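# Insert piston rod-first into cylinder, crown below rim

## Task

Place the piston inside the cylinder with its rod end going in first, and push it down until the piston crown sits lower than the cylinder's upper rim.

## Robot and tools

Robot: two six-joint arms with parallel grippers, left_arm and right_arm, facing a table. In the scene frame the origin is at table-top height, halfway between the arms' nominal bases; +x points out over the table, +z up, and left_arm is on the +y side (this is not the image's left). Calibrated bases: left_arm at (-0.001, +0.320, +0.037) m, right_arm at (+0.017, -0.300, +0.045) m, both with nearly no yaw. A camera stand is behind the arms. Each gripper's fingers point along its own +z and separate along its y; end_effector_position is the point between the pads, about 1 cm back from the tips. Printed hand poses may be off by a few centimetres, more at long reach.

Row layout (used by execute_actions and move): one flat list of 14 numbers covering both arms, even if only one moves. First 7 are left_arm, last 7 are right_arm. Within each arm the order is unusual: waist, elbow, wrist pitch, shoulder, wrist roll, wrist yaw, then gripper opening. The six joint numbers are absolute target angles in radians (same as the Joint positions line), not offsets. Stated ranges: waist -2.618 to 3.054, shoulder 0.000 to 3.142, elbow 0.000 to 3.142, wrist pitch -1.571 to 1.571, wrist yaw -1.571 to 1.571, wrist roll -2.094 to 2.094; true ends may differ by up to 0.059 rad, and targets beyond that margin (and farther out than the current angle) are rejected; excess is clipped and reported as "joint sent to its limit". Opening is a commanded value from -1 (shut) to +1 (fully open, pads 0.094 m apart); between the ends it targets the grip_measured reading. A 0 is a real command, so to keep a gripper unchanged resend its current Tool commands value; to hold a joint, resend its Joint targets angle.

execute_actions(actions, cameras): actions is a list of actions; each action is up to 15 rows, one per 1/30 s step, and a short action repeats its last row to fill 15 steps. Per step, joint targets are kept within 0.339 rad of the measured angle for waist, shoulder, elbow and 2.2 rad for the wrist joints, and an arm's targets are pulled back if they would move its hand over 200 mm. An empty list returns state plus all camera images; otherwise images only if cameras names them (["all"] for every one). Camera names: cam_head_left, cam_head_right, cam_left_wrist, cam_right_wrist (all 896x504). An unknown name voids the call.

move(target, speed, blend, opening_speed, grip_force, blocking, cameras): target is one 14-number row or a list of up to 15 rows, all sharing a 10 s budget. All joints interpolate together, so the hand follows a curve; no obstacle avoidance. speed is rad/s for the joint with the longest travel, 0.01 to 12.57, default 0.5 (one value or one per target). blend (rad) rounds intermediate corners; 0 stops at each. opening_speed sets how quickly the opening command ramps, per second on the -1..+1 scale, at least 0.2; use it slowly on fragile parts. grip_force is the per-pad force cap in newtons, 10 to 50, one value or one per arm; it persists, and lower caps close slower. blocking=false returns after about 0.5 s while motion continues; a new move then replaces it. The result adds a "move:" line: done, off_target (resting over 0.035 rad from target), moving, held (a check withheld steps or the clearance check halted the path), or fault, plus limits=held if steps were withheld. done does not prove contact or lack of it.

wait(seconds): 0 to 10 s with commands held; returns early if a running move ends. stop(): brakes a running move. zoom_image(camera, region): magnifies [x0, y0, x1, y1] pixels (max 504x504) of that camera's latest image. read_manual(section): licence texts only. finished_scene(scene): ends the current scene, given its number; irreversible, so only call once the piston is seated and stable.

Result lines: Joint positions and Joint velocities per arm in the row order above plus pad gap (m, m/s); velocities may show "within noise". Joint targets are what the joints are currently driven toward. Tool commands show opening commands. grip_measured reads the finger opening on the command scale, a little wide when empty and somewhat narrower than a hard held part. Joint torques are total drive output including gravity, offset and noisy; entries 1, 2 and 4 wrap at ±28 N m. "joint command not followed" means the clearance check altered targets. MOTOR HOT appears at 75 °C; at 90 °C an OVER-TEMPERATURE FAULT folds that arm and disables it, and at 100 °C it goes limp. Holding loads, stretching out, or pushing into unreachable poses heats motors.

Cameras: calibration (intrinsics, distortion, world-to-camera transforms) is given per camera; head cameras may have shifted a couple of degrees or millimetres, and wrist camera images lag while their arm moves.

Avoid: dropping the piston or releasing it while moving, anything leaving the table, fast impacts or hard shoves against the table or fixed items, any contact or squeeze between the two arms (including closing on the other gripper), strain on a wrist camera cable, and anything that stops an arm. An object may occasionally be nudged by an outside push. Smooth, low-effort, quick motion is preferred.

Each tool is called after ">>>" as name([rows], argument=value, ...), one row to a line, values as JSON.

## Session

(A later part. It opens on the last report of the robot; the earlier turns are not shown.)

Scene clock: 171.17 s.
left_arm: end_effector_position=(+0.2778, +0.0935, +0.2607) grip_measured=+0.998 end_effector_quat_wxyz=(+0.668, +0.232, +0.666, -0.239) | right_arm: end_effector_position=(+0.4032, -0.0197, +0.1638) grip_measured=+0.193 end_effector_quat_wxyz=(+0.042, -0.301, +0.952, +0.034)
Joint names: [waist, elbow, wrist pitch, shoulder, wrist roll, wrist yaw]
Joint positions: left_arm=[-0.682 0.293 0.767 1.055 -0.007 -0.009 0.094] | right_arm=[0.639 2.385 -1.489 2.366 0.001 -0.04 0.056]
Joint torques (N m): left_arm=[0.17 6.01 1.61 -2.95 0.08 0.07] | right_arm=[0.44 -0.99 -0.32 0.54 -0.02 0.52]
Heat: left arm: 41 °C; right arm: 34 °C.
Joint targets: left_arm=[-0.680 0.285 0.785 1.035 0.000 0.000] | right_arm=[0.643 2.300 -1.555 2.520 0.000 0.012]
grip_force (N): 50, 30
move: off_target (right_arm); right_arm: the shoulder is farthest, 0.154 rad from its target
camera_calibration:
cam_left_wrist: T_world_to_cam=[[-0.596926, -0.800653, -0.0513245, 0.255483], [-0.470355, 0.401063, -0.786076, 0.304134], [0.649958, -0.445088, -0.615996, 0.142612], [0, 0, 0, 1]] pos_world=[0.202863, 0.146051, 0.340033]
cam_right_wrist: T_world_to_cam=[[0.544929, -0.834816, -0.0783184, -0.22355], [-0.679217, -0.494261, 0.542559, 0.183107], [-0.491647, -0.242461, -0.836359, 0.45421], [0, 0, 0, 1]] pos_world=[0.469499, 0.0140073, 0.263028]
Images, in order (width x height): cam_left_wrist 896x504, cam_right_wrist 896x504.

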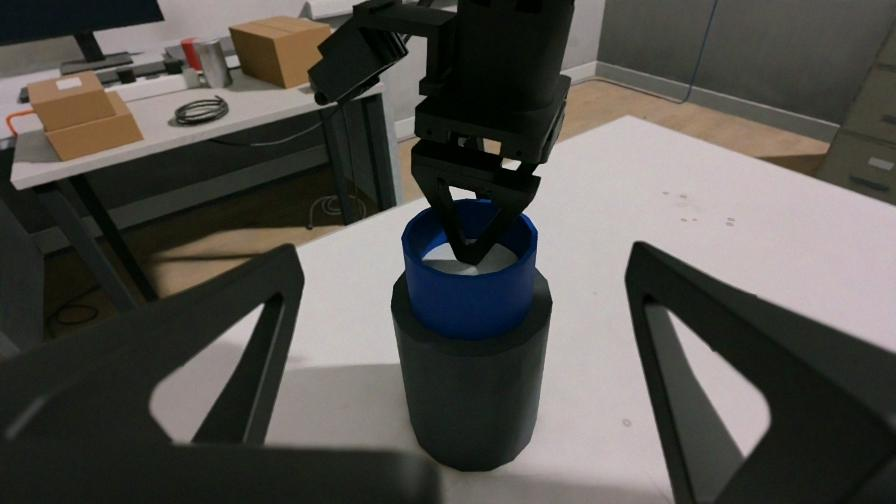

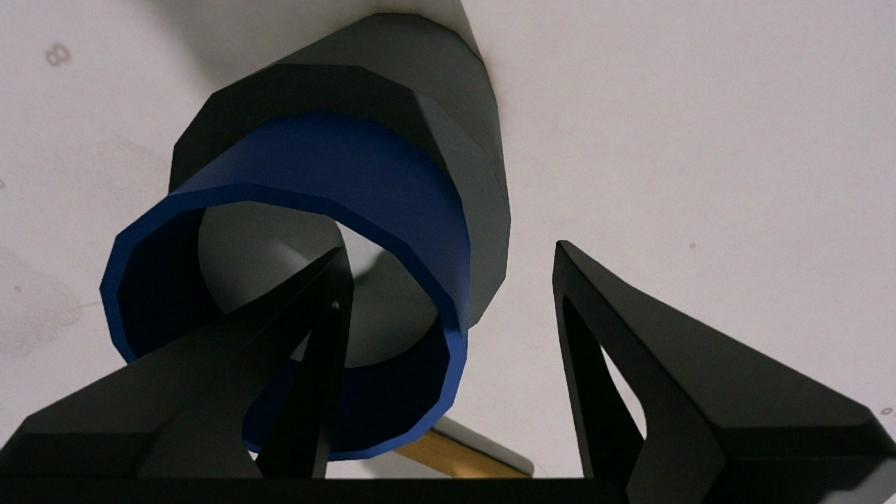

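>>> move(target=[-0.68, 0.285, 0.785, 1.035, 0.0, 0.0, 1.0, 0.6435, 2.295, -1.555, 2.53, 0.0, 0.012, 0.1915], speed=0.05, cameras=[])

>>> move(target=[-0.68, 0.285, 0.785, 1.035, 0.0, 0.0, 1.0, 0.6435, 2.285, -1.55, 2.54, 0.0, 0.015, 0.1915], speed=0.05, cameras=["cam_left_wrist"])

Scene clock: 173.50 s.
left_arm: end_effector_position=(+0.2778, +0.0935, +0.2607) grip_measured=+0.998 end_effector_quat_wxyz=(+0.668, +0.232, +0.666, -0.239) | right_arm: end_effector_position=(+0.4032, -0.0197, +0.1619) grip_measured=+0.193 end_effector_quat_wxyz=(+0.040, -0.301, +0.952, +0.034)
Joint names: [waist, elbow, wrist pitch, shoulder, wrist roll, wrist yaw]
Joint positions: left_arm=[-0.682 0.293 0.767 1.055 -0.007 -0.009 0.094] | right_arm=[0.639 2.385 -1.489 2.37 0.001 -0.04 0.056]
Joint torques (N m): left_arm=[0.2 6.01 1.61 -2.93 0.08 0.07] | right_arm=[0.47 -1.5 -0.33 1.21 0 0.53]
Heat: left arm: 41 °C; right arm: 33 °C.
Joint targets: left_arm=[-0.680 0.285 0.785 1.035 0.000 0.000] | right_arm=[0.643 2.295 -1.555 2.530 0.000 0.012]
grip_force (N): 50, 30
move: off_target (right_arm); right_arm: the shoulder is farthest, 0.160 rad from its target
No camera images: "cameras" was empty.

Scene clock: 174.20 s.
left_arm: end_effector_position=(+0.2778, +0.0935, +0.2607) grip_measured=+0.998 end_effector_quat_wxyz=(+0.668, +0.232, +0.666, -0.239) | right_arm: end_effector_position=(+0.4032, -0.0197, +0.1615) grip_measured=+0.193 end_effector_quat_wxyz=(+0.040, -0.301, +0.952, +0.034)
Joint names: [waist, elbow, wrist pitch, shoulder, wrist roll, wrist yaw]
Joint positions: left_arm=[-0.682 0.293 0.767 1.055 -0.007 -0.009 0.094] | right_arm=[0.639 2.385 -1.489 2.371 0.001 -0.04 0.056]
Joint torques (N m): left_arm=[0.17 6.01 1.61 -2.93 0.08 0.07] | right_arm=[0.4 -2.24 -0.26 1.99 0.02 0.57]
Heat: left arm: 42 °C; right arm: 33 °C.
Joint targets: left_arm=[-0.680 0.285 0.785 1.035 0.000 0.000] | right_arm=[0.643 2.285 -1.550 2.540 0.000 0.015]
grip_force (N): 50, 30
move: off_target (right_arm); right_arm: the shoulder is farthest, 0.169 rad from its target
camera_calibration:
cam_left_wrist: T_world_to_cam=[[-0.596926, -0.800653, -0.0513245, 0.255483], [-0.470355, 0.401063, -0.786076, 0.304134], [0.649958, -0.445088, -0.615996, 0.142612], [0, 0, 0, 1]] pos_world=[0.202863, 0.146051, 0.340033]
Images, in order (width x height): cam_left_wrist 896x504.

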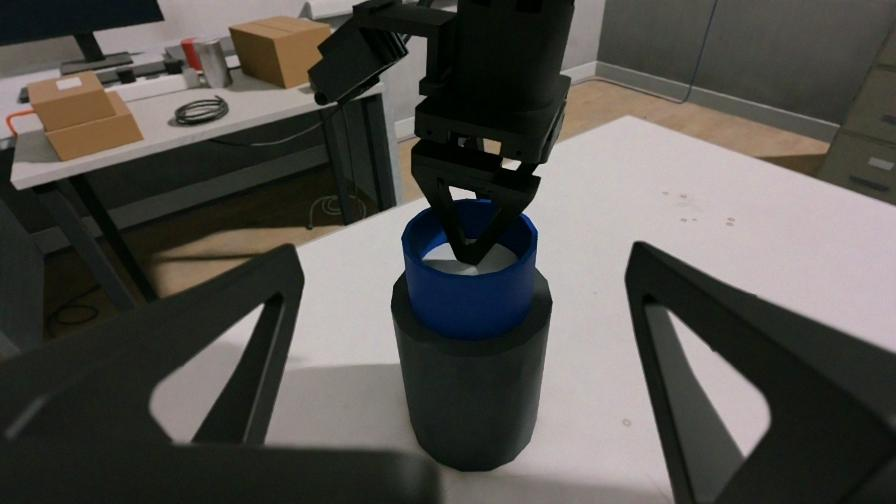

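>>> move(target=[-0.68, 0.285, 0.785, 1.035, 0.0, 0.0, 1.0, 0.6435, 2.27, -1.54, 2.55, 0.0, 0.018, 0.1915], speed=0.05, cameras=[])

>>> move(target=[-0.68, 0.285, 0.785, 1.035, 0.0, 0.0, 1.0, 0.6435, 2.255, -1.53, 2.56, 0.0, 0.02, 0.1915], speed=0.05, cameras=["cam_left_wrist", "cam_right_wrist"])

Scene clock: 175.63 s.
left_arm: end_effector_position=(+0.2778, +0.0935, +0.2607) grip_measured=+0.998 end_effector_quat_wxyz=(+0.668, +0.232, +0.666, -0.239) | right_arm: end_effector_position=(+0.4032, -0.0197, +0.1612) grip_measured=+0.193 end_effector_quat_wxyz=(+0.039, -0.301, +0.952, +0.034)
Joint names: [waist, elbow, wrist pitch, shoulder, wrist roll, wrist yaw]
Joint positions: left_arm=[-0.682 0.293 0.767 1.055 -0.007 -0.009 0.094] | right_arm=[0.639 2.385 -1.489 2.372 0.001 -0.04 0.056]
Joint torques (N m): left_arm=[0.18 6.01 1.61 -2.93 0.08 0.07] | right_arm=[0.51 -3.38 -0.15 2.97 0.02 0.6]
Heat: left arm: 42 °C; right arm: 33 °C.
Joint targets: left_arm=[-0.680 0.285 0.785 1.035 0.000 0.000] | right_arm=[0.643 2.270 -1.540 2.550 0.000 0.018]
grip_force (N): 50, 30
move: off_target (right_arm); right_arm: the shoulder is farthest, 0.178 rad from its target
No camera images: "cameras" was empty.

Scene clock: 176.33 s.
left_arm: end_effector_position=(+0.2778, +0.0935, +0.2607) grip_measured=+0.998 end_effector_quat_wxyz=(+0.668, +0.232, +0.666, -0.239) | right_arm: end_effector_position=(+0.4031, -0.0197, +0.1602) grip_measured=+0.193 end_effector_quat_wxyz=(+0.037, -0.300, +0.953, +0.037)
Joint names: [waist, elbow, wrist pitch, shoulder, wrist roll, wrist yaw]
Joint positions: left_arm=[-0.682 0.293 0.767 1.055 -0.007 -0.009 0.094] | right_arm=[0.636 2.381 -1.486 2.372 0.001 -0.048 0.056]
Joint torques (N m): left_arm=[0.18 6.01 1.62 -2.95 0.08 0.07] | right_arm=[0.8 -4.29 -0.04 4 0.01 0.72]
Heat: left arm: 42 °C; right arm: 33 °C.
Joint targets: left_arm=[-0.680 0.285 0.785 1.035 0.000 0.000] | right_arm=[0.644 2.255 -1.530 2.560 0.000 0.020]
grip_force (N): 50, 30
move: off_target (right_arm); right_arm: the shoulder is farthest, 0.188 rad from its target
camera_calibration:
cam_left_wrist: T_world_to_cam=[[-0.596926, -0.800653, -0.0513245, 0.255483], [-0.470355, 0.401063, -0.786076, 0.304134], [0.649958, -0.445088, -0.615996, 0.142612], [0, 0, 0, 1]] pos_world=[0.202863, 0.146051, 0.340033]
cam_right_wrist: T_world_to_cam=[[0.542143, -0.835872, -0.0860191, -0.221469], [-0.674619, -0.494001, 0.5485, 0.182193], [-0.500969, -0.239335, -0.831714, 0.454218], [0, 0, 0, 1]] pos_world=[0.470527, 0.0135939, 0.258796]
Images, in order (width x height): cam_left_wrist 896x504, cam_right_wrist 896x504.

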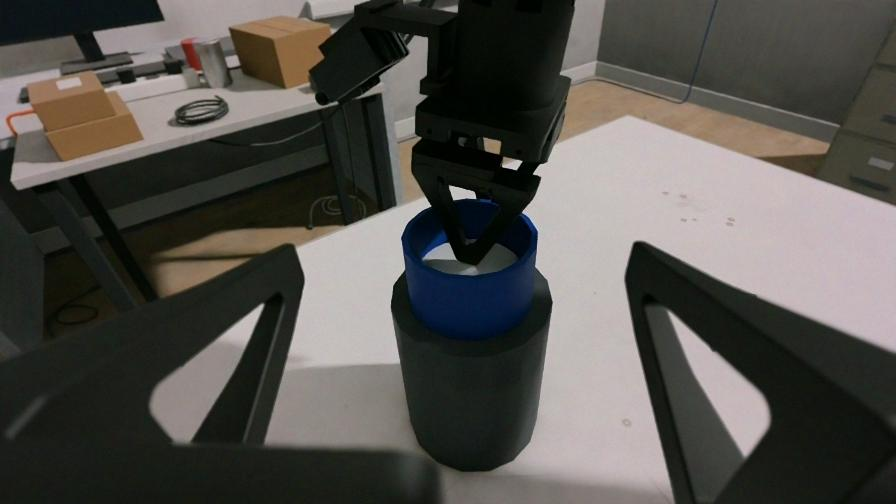

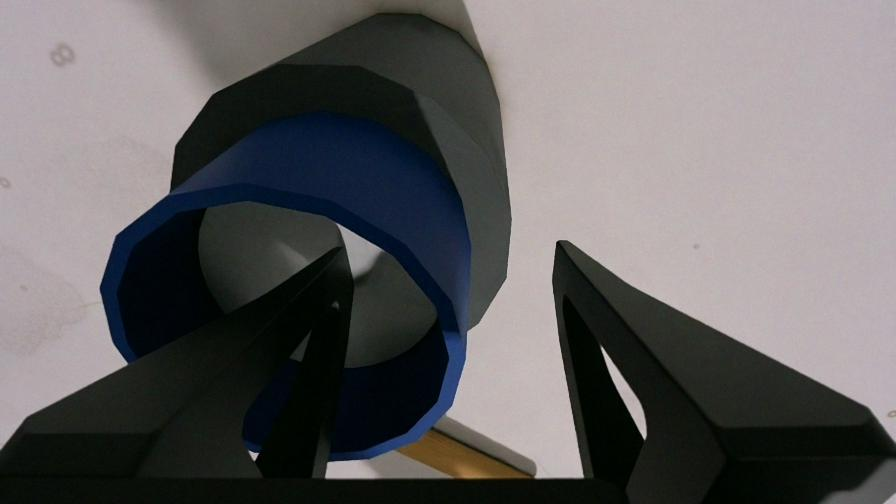

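>>> move(target=[-0.68, 0.285, 0.785, 1.035, 0.0, 0.0, 1.0, 0.6435, 2.24, -1.52, 2.57, 0.0, 0.025, 0.1915], speed=0.05, cameras=[])

>>> move(target=[-0.68, 0.285, 0.785, 1.035, 0.0, 0.0, 1.0, 0.6435, 2.225, -1.51, 2.58, 0.0, 0.03, 0.1915], speed=0.05, cameras=["cam_left_wrist", "cam_right_wrist"])

Scene clock: 178.87 s.
left_arm: end_effector_position=(+0.2778, +0.0935, +0.2607) grip_measured=+0.998 end_effector_quat_wxyz=(+0.668, +0.232, +0.666, -0.239) | right_arm: end_effector_position=(+0.4032, -0.0209, +0.1295) grip_measured=+0.192 end_effector_quat_wxyz=(+0.013, -0.296, +0.955, +0.029)
Joint names: [waist, elbow, wrist pitch, shoulder, wrist roll, wrist yaw]
Joint positions: left_arm=[-0.682 0.293 0.767 1.055 -0.007 -0.009 0.094] | right_arm=[0.634 2.339 -1.452 2.416 0.005 -0.049 0.056]
Joint torques (N m): left_arm=[0.18 6.01 1.62 -2.95 0.08 0.07] | right_arm=[0.96 -2.1 -0.47 0.2 -0.03 0.75]
Heat: left arm: 42 °C; right arm: 33 °C.
Joint targets: left_arm=[-0.680 0.285 0.785 1.035 0.000 0.000] | right_arm=[0.644 2.240 -1.520 2.570 0.000 0.025]
grip_force (N): 50, 30
move: off_target (right_arm); right_arm: the shoulder is farthest, 0.154 rad from its target
No camera images: "cameras" was empty.

Scene clock: 179.57 s.
left_arm: end_effector_position=(+0.2778, +0.0935, +0.2607) grip_measured=+0.998 end_effector_quat_wxyz=(+0.668, +0.232, +0.666, -0.239) | right_arm: end_effector_position=(+0.4031, -0.0210, +0.1277) grip_measured=+0.192 end_effector_quat_wxyz=(+0.011, -0.296, +0.955, +0.029)
Joint names: [waist, elbow, wrist pitch, shoulder, wrist roll, wrist yaw]
Joint positions: left_arm=[-0.682 0.293 0.767 1.055 -0.007 -0.009 0.094] | right_arm=[0.634 2.333 -1.448 2.417 0.005 -0.049 0.056]
Joint torques (N m): left_arm=[0.18 6 1.61 -2.95 0.08 0.07] | right_arm=[1.05 -2.77 -0.4 1.14 -0.03 0.81]
Heat: left arm: 42 °C; right arm: 33 °C.
Joint targets: left_arm=[-0.680 0.285 0.785 1.035 0.000 0.000] | right_arm=[0.644 2.225 -1.510 2.580 0.000 0.030]
grip_force (N): 50, 30
move: off_target (right_arm); right_arm: the shoulder is farthest, 0.163 rad from its target
camera_calibration:
cam_left_wrist: T_world_to_cam=[[-0.596926, -0.800653, -0.0513245, 0.255483], [-0.470355, 0.401063, -0.786076, 0.304134], [0.649958, -0.445088, -0.615996, 0.142612], [0, 0, 0, 1]] pos_world=[0.202863, 0.146051, 0.340033]
cam_right_wrist: T_world_to_cam=[[0.533236, -0.841724, -0.084623, -0.222015], [-0.651869, -0.472586, 0.593067, 0.184989], [-0.53919, -0.261082, -0.800693, 0.437822], [0, 0, 0, 1]] pos_world=[0.475045, 0.0148555, 0.222063]
Images, in order (width x height): cam_left_wrist 896x504, cam_right_wrist 896x504.

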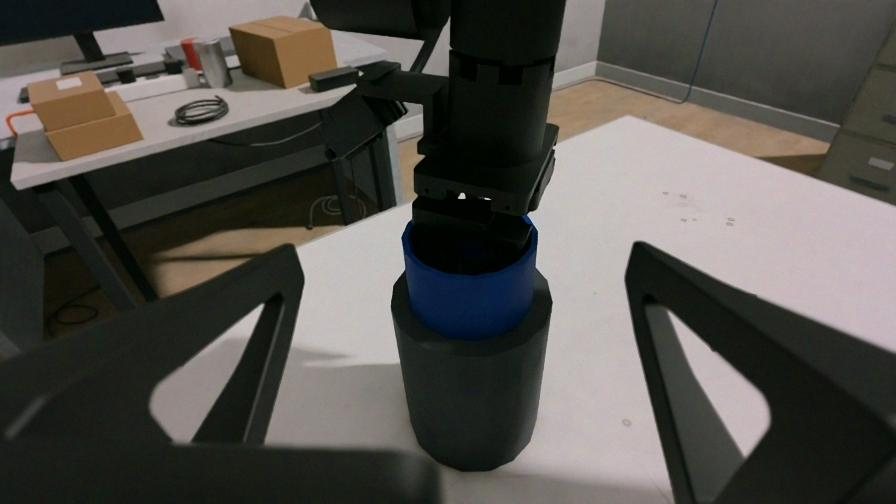

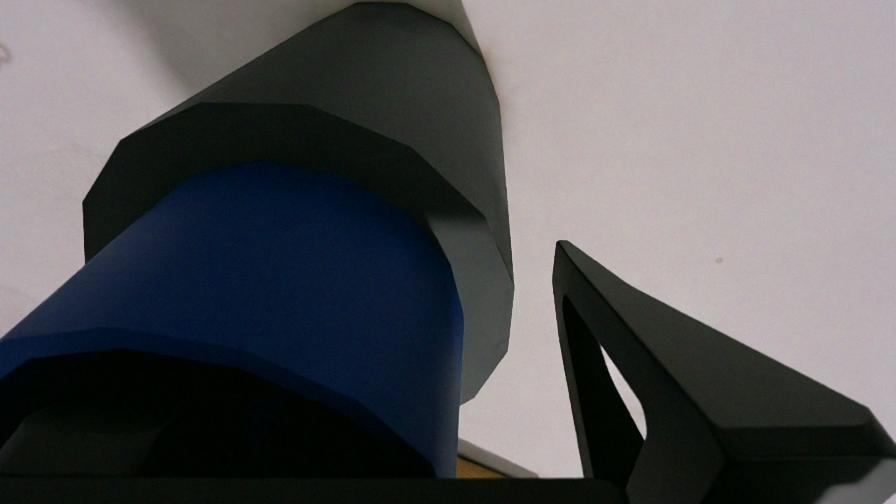

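>>> move([
  [-0.68, 0.285, 0.785, 1.035, 0.0, 0.0, 1.0, 0.64, 2.345, -1.455, 2.425, 0.0, -0.03, 0.1915],
  [-0.68, 0.285, 0.785, 1.035, 0.0, 0.0, 1.0, 0.64, 2.438, -1.511, 2.385, 0.0, -0.03, 0.1915],
  [-0.68, 0.285, 0.785, 1.035, 0.0, 0.0, 1.0, 0.64, 2.385, -1.472, 2.298, 0.0, -0.03, 0.1915],
  [-0.68, 0.285, 0.785, 1.035, 0.0, 0.0, 1.0, 0.64, 2.427, -1.497, 2.247, 0.0, -0.03, 0.1915],
  [-0.68, 0.285, 0.785, 1.035, 0.0, 0.0, 1.0, 0.64, 2.445, -1.498, 2.204, 0.0, -0.03, 0.1915],
], speed=[0.2, 0.12, 0.12, 0.12, 0.12], blend=[0.01, 0.01, 0.01, 0.01, 0], cameras=["cam_left_wrist", "cam_right_wrist", "cam_head_right"])

>>> zoom_image(camera="cam_right_wrist", region=[150, 60, 550, 420])

>>> zoom_image(camera="cam_left_wrist", region=[380, 80, 570, 340])

Scene clock: 184.87 s.
left_arm: end_effector_position=(+0.2778, +0.0935, +0.2607) grip_measured=+0.998 end_effector_quat_wxyz=(+0.668, +0.232, +0.666, -0.239) | right_arm: end_effector_position=(+0.4046, -0.0213, +0.2310) grip_measured=+0.192 end_effector_quat_wxyz=(+0.116, -0.297, +0.946, +0.058)
Joint names: [waist, elbow, wrist pitch, shoulder, wrist roll, wrist yaw]
Joint positions: left_arm=[-0.682 0.293 0.767 1.055 -0.007 -0.009 0.094] | right_arm=[0.634 2.418 -1.493 2.24 0.003 -0.043 0.056]
Joint torques (N m): left_arm=[0.18 6.02 1.61 -2.95 0.08 0.07] | right_arm=[0.73 7.31 0.65 -15.49 -0.03 0.11]
Heat: left arm: 42 °C; right arm: 33 °C.
Joint targets: left_arm=[-0.680 0.285 0.785 1.035 0.000 0.000] | right_arm=[0.640 2.445 -1.498 2.204 0.000 -0.030]
grip_force (N): 50, 30
move: off_target (right_arm); right_arm: the shoulder is farthest, 0.036 rad from its target
camera_calibration:
cam_left_wrist: T_world_to_cam=[[-0.596926, -0.800653, -0.0513245, 0.255483], [-0.470355, 0.401063, -0.786076, 0.304134], [0.649958, -0.445088, -0.615996, 0.142612], [0, 0, 0, 1]] pos_world=[0.202863, 0.146051, 0.340033]
cam_right_wrist: T_world_to_cam=[[0.549927, -0.830868, -0.0850757, -0.22072], [-0.742481, -0.532976, 0.405781, 0.203168], [-0.382494, -0.159983, -0.910002, 0.485245], [0, 0, 0, 1]] pos_world=[0.457832, 0.00252544, 0.340354]
Images, in order (width x height): cam_head_right 896x504, cam_left_wrist 896x504, cam_right_wrist 896x504.

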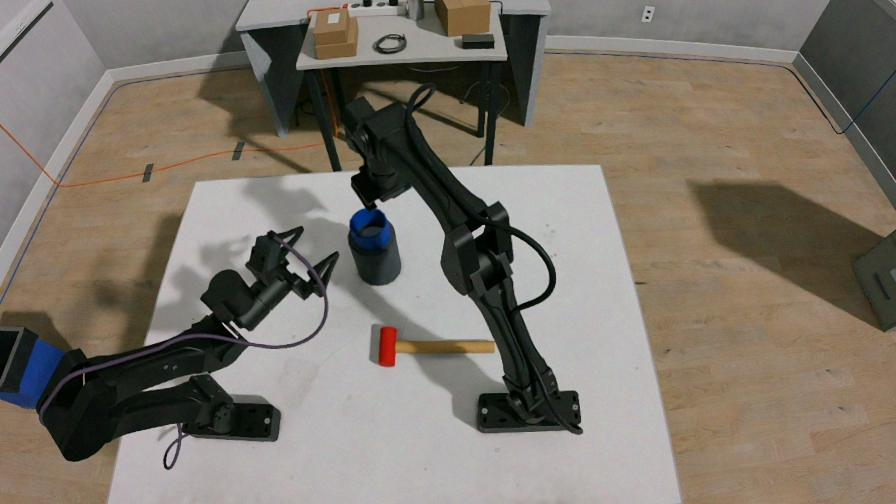

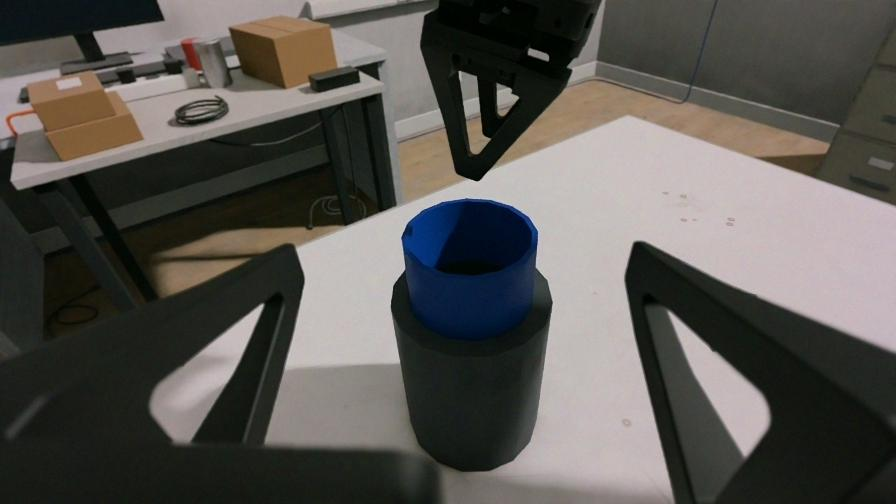

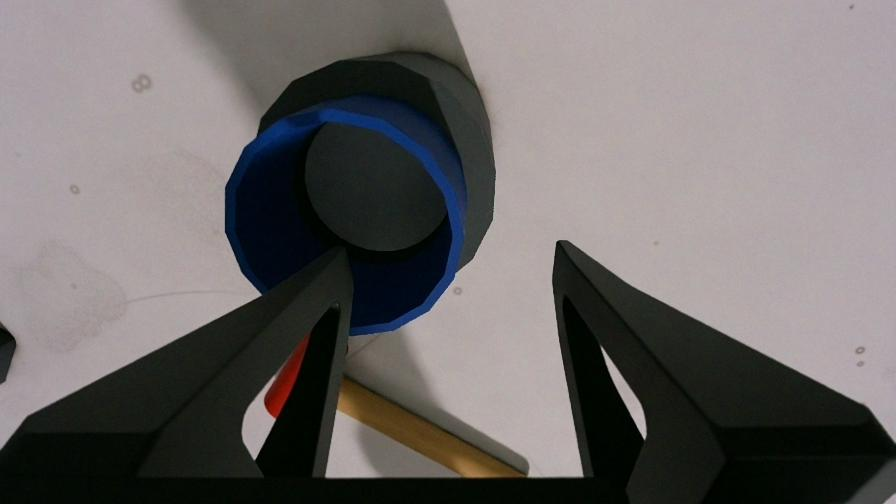

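Scaled by 1.260 from the camera's 896x504 image, which has a finer 1280x720 frame.

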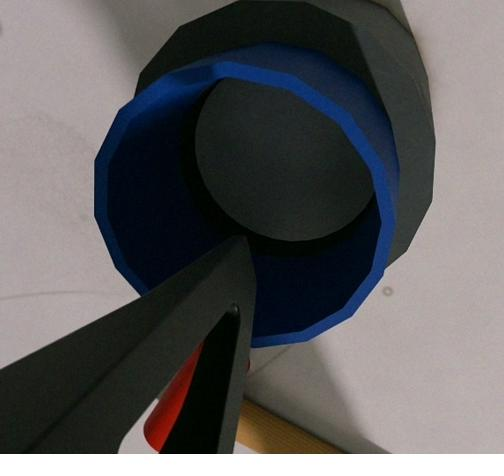

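Scaled by 1.938 from the camera's 896x504 image, which has a finer 1280x720 frame.

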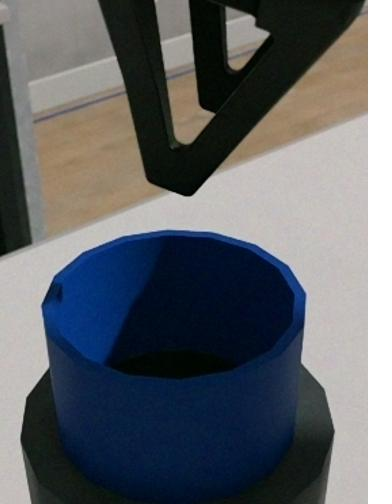

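>>> finished_scene(scene=2)

The scene is finished: the task was done.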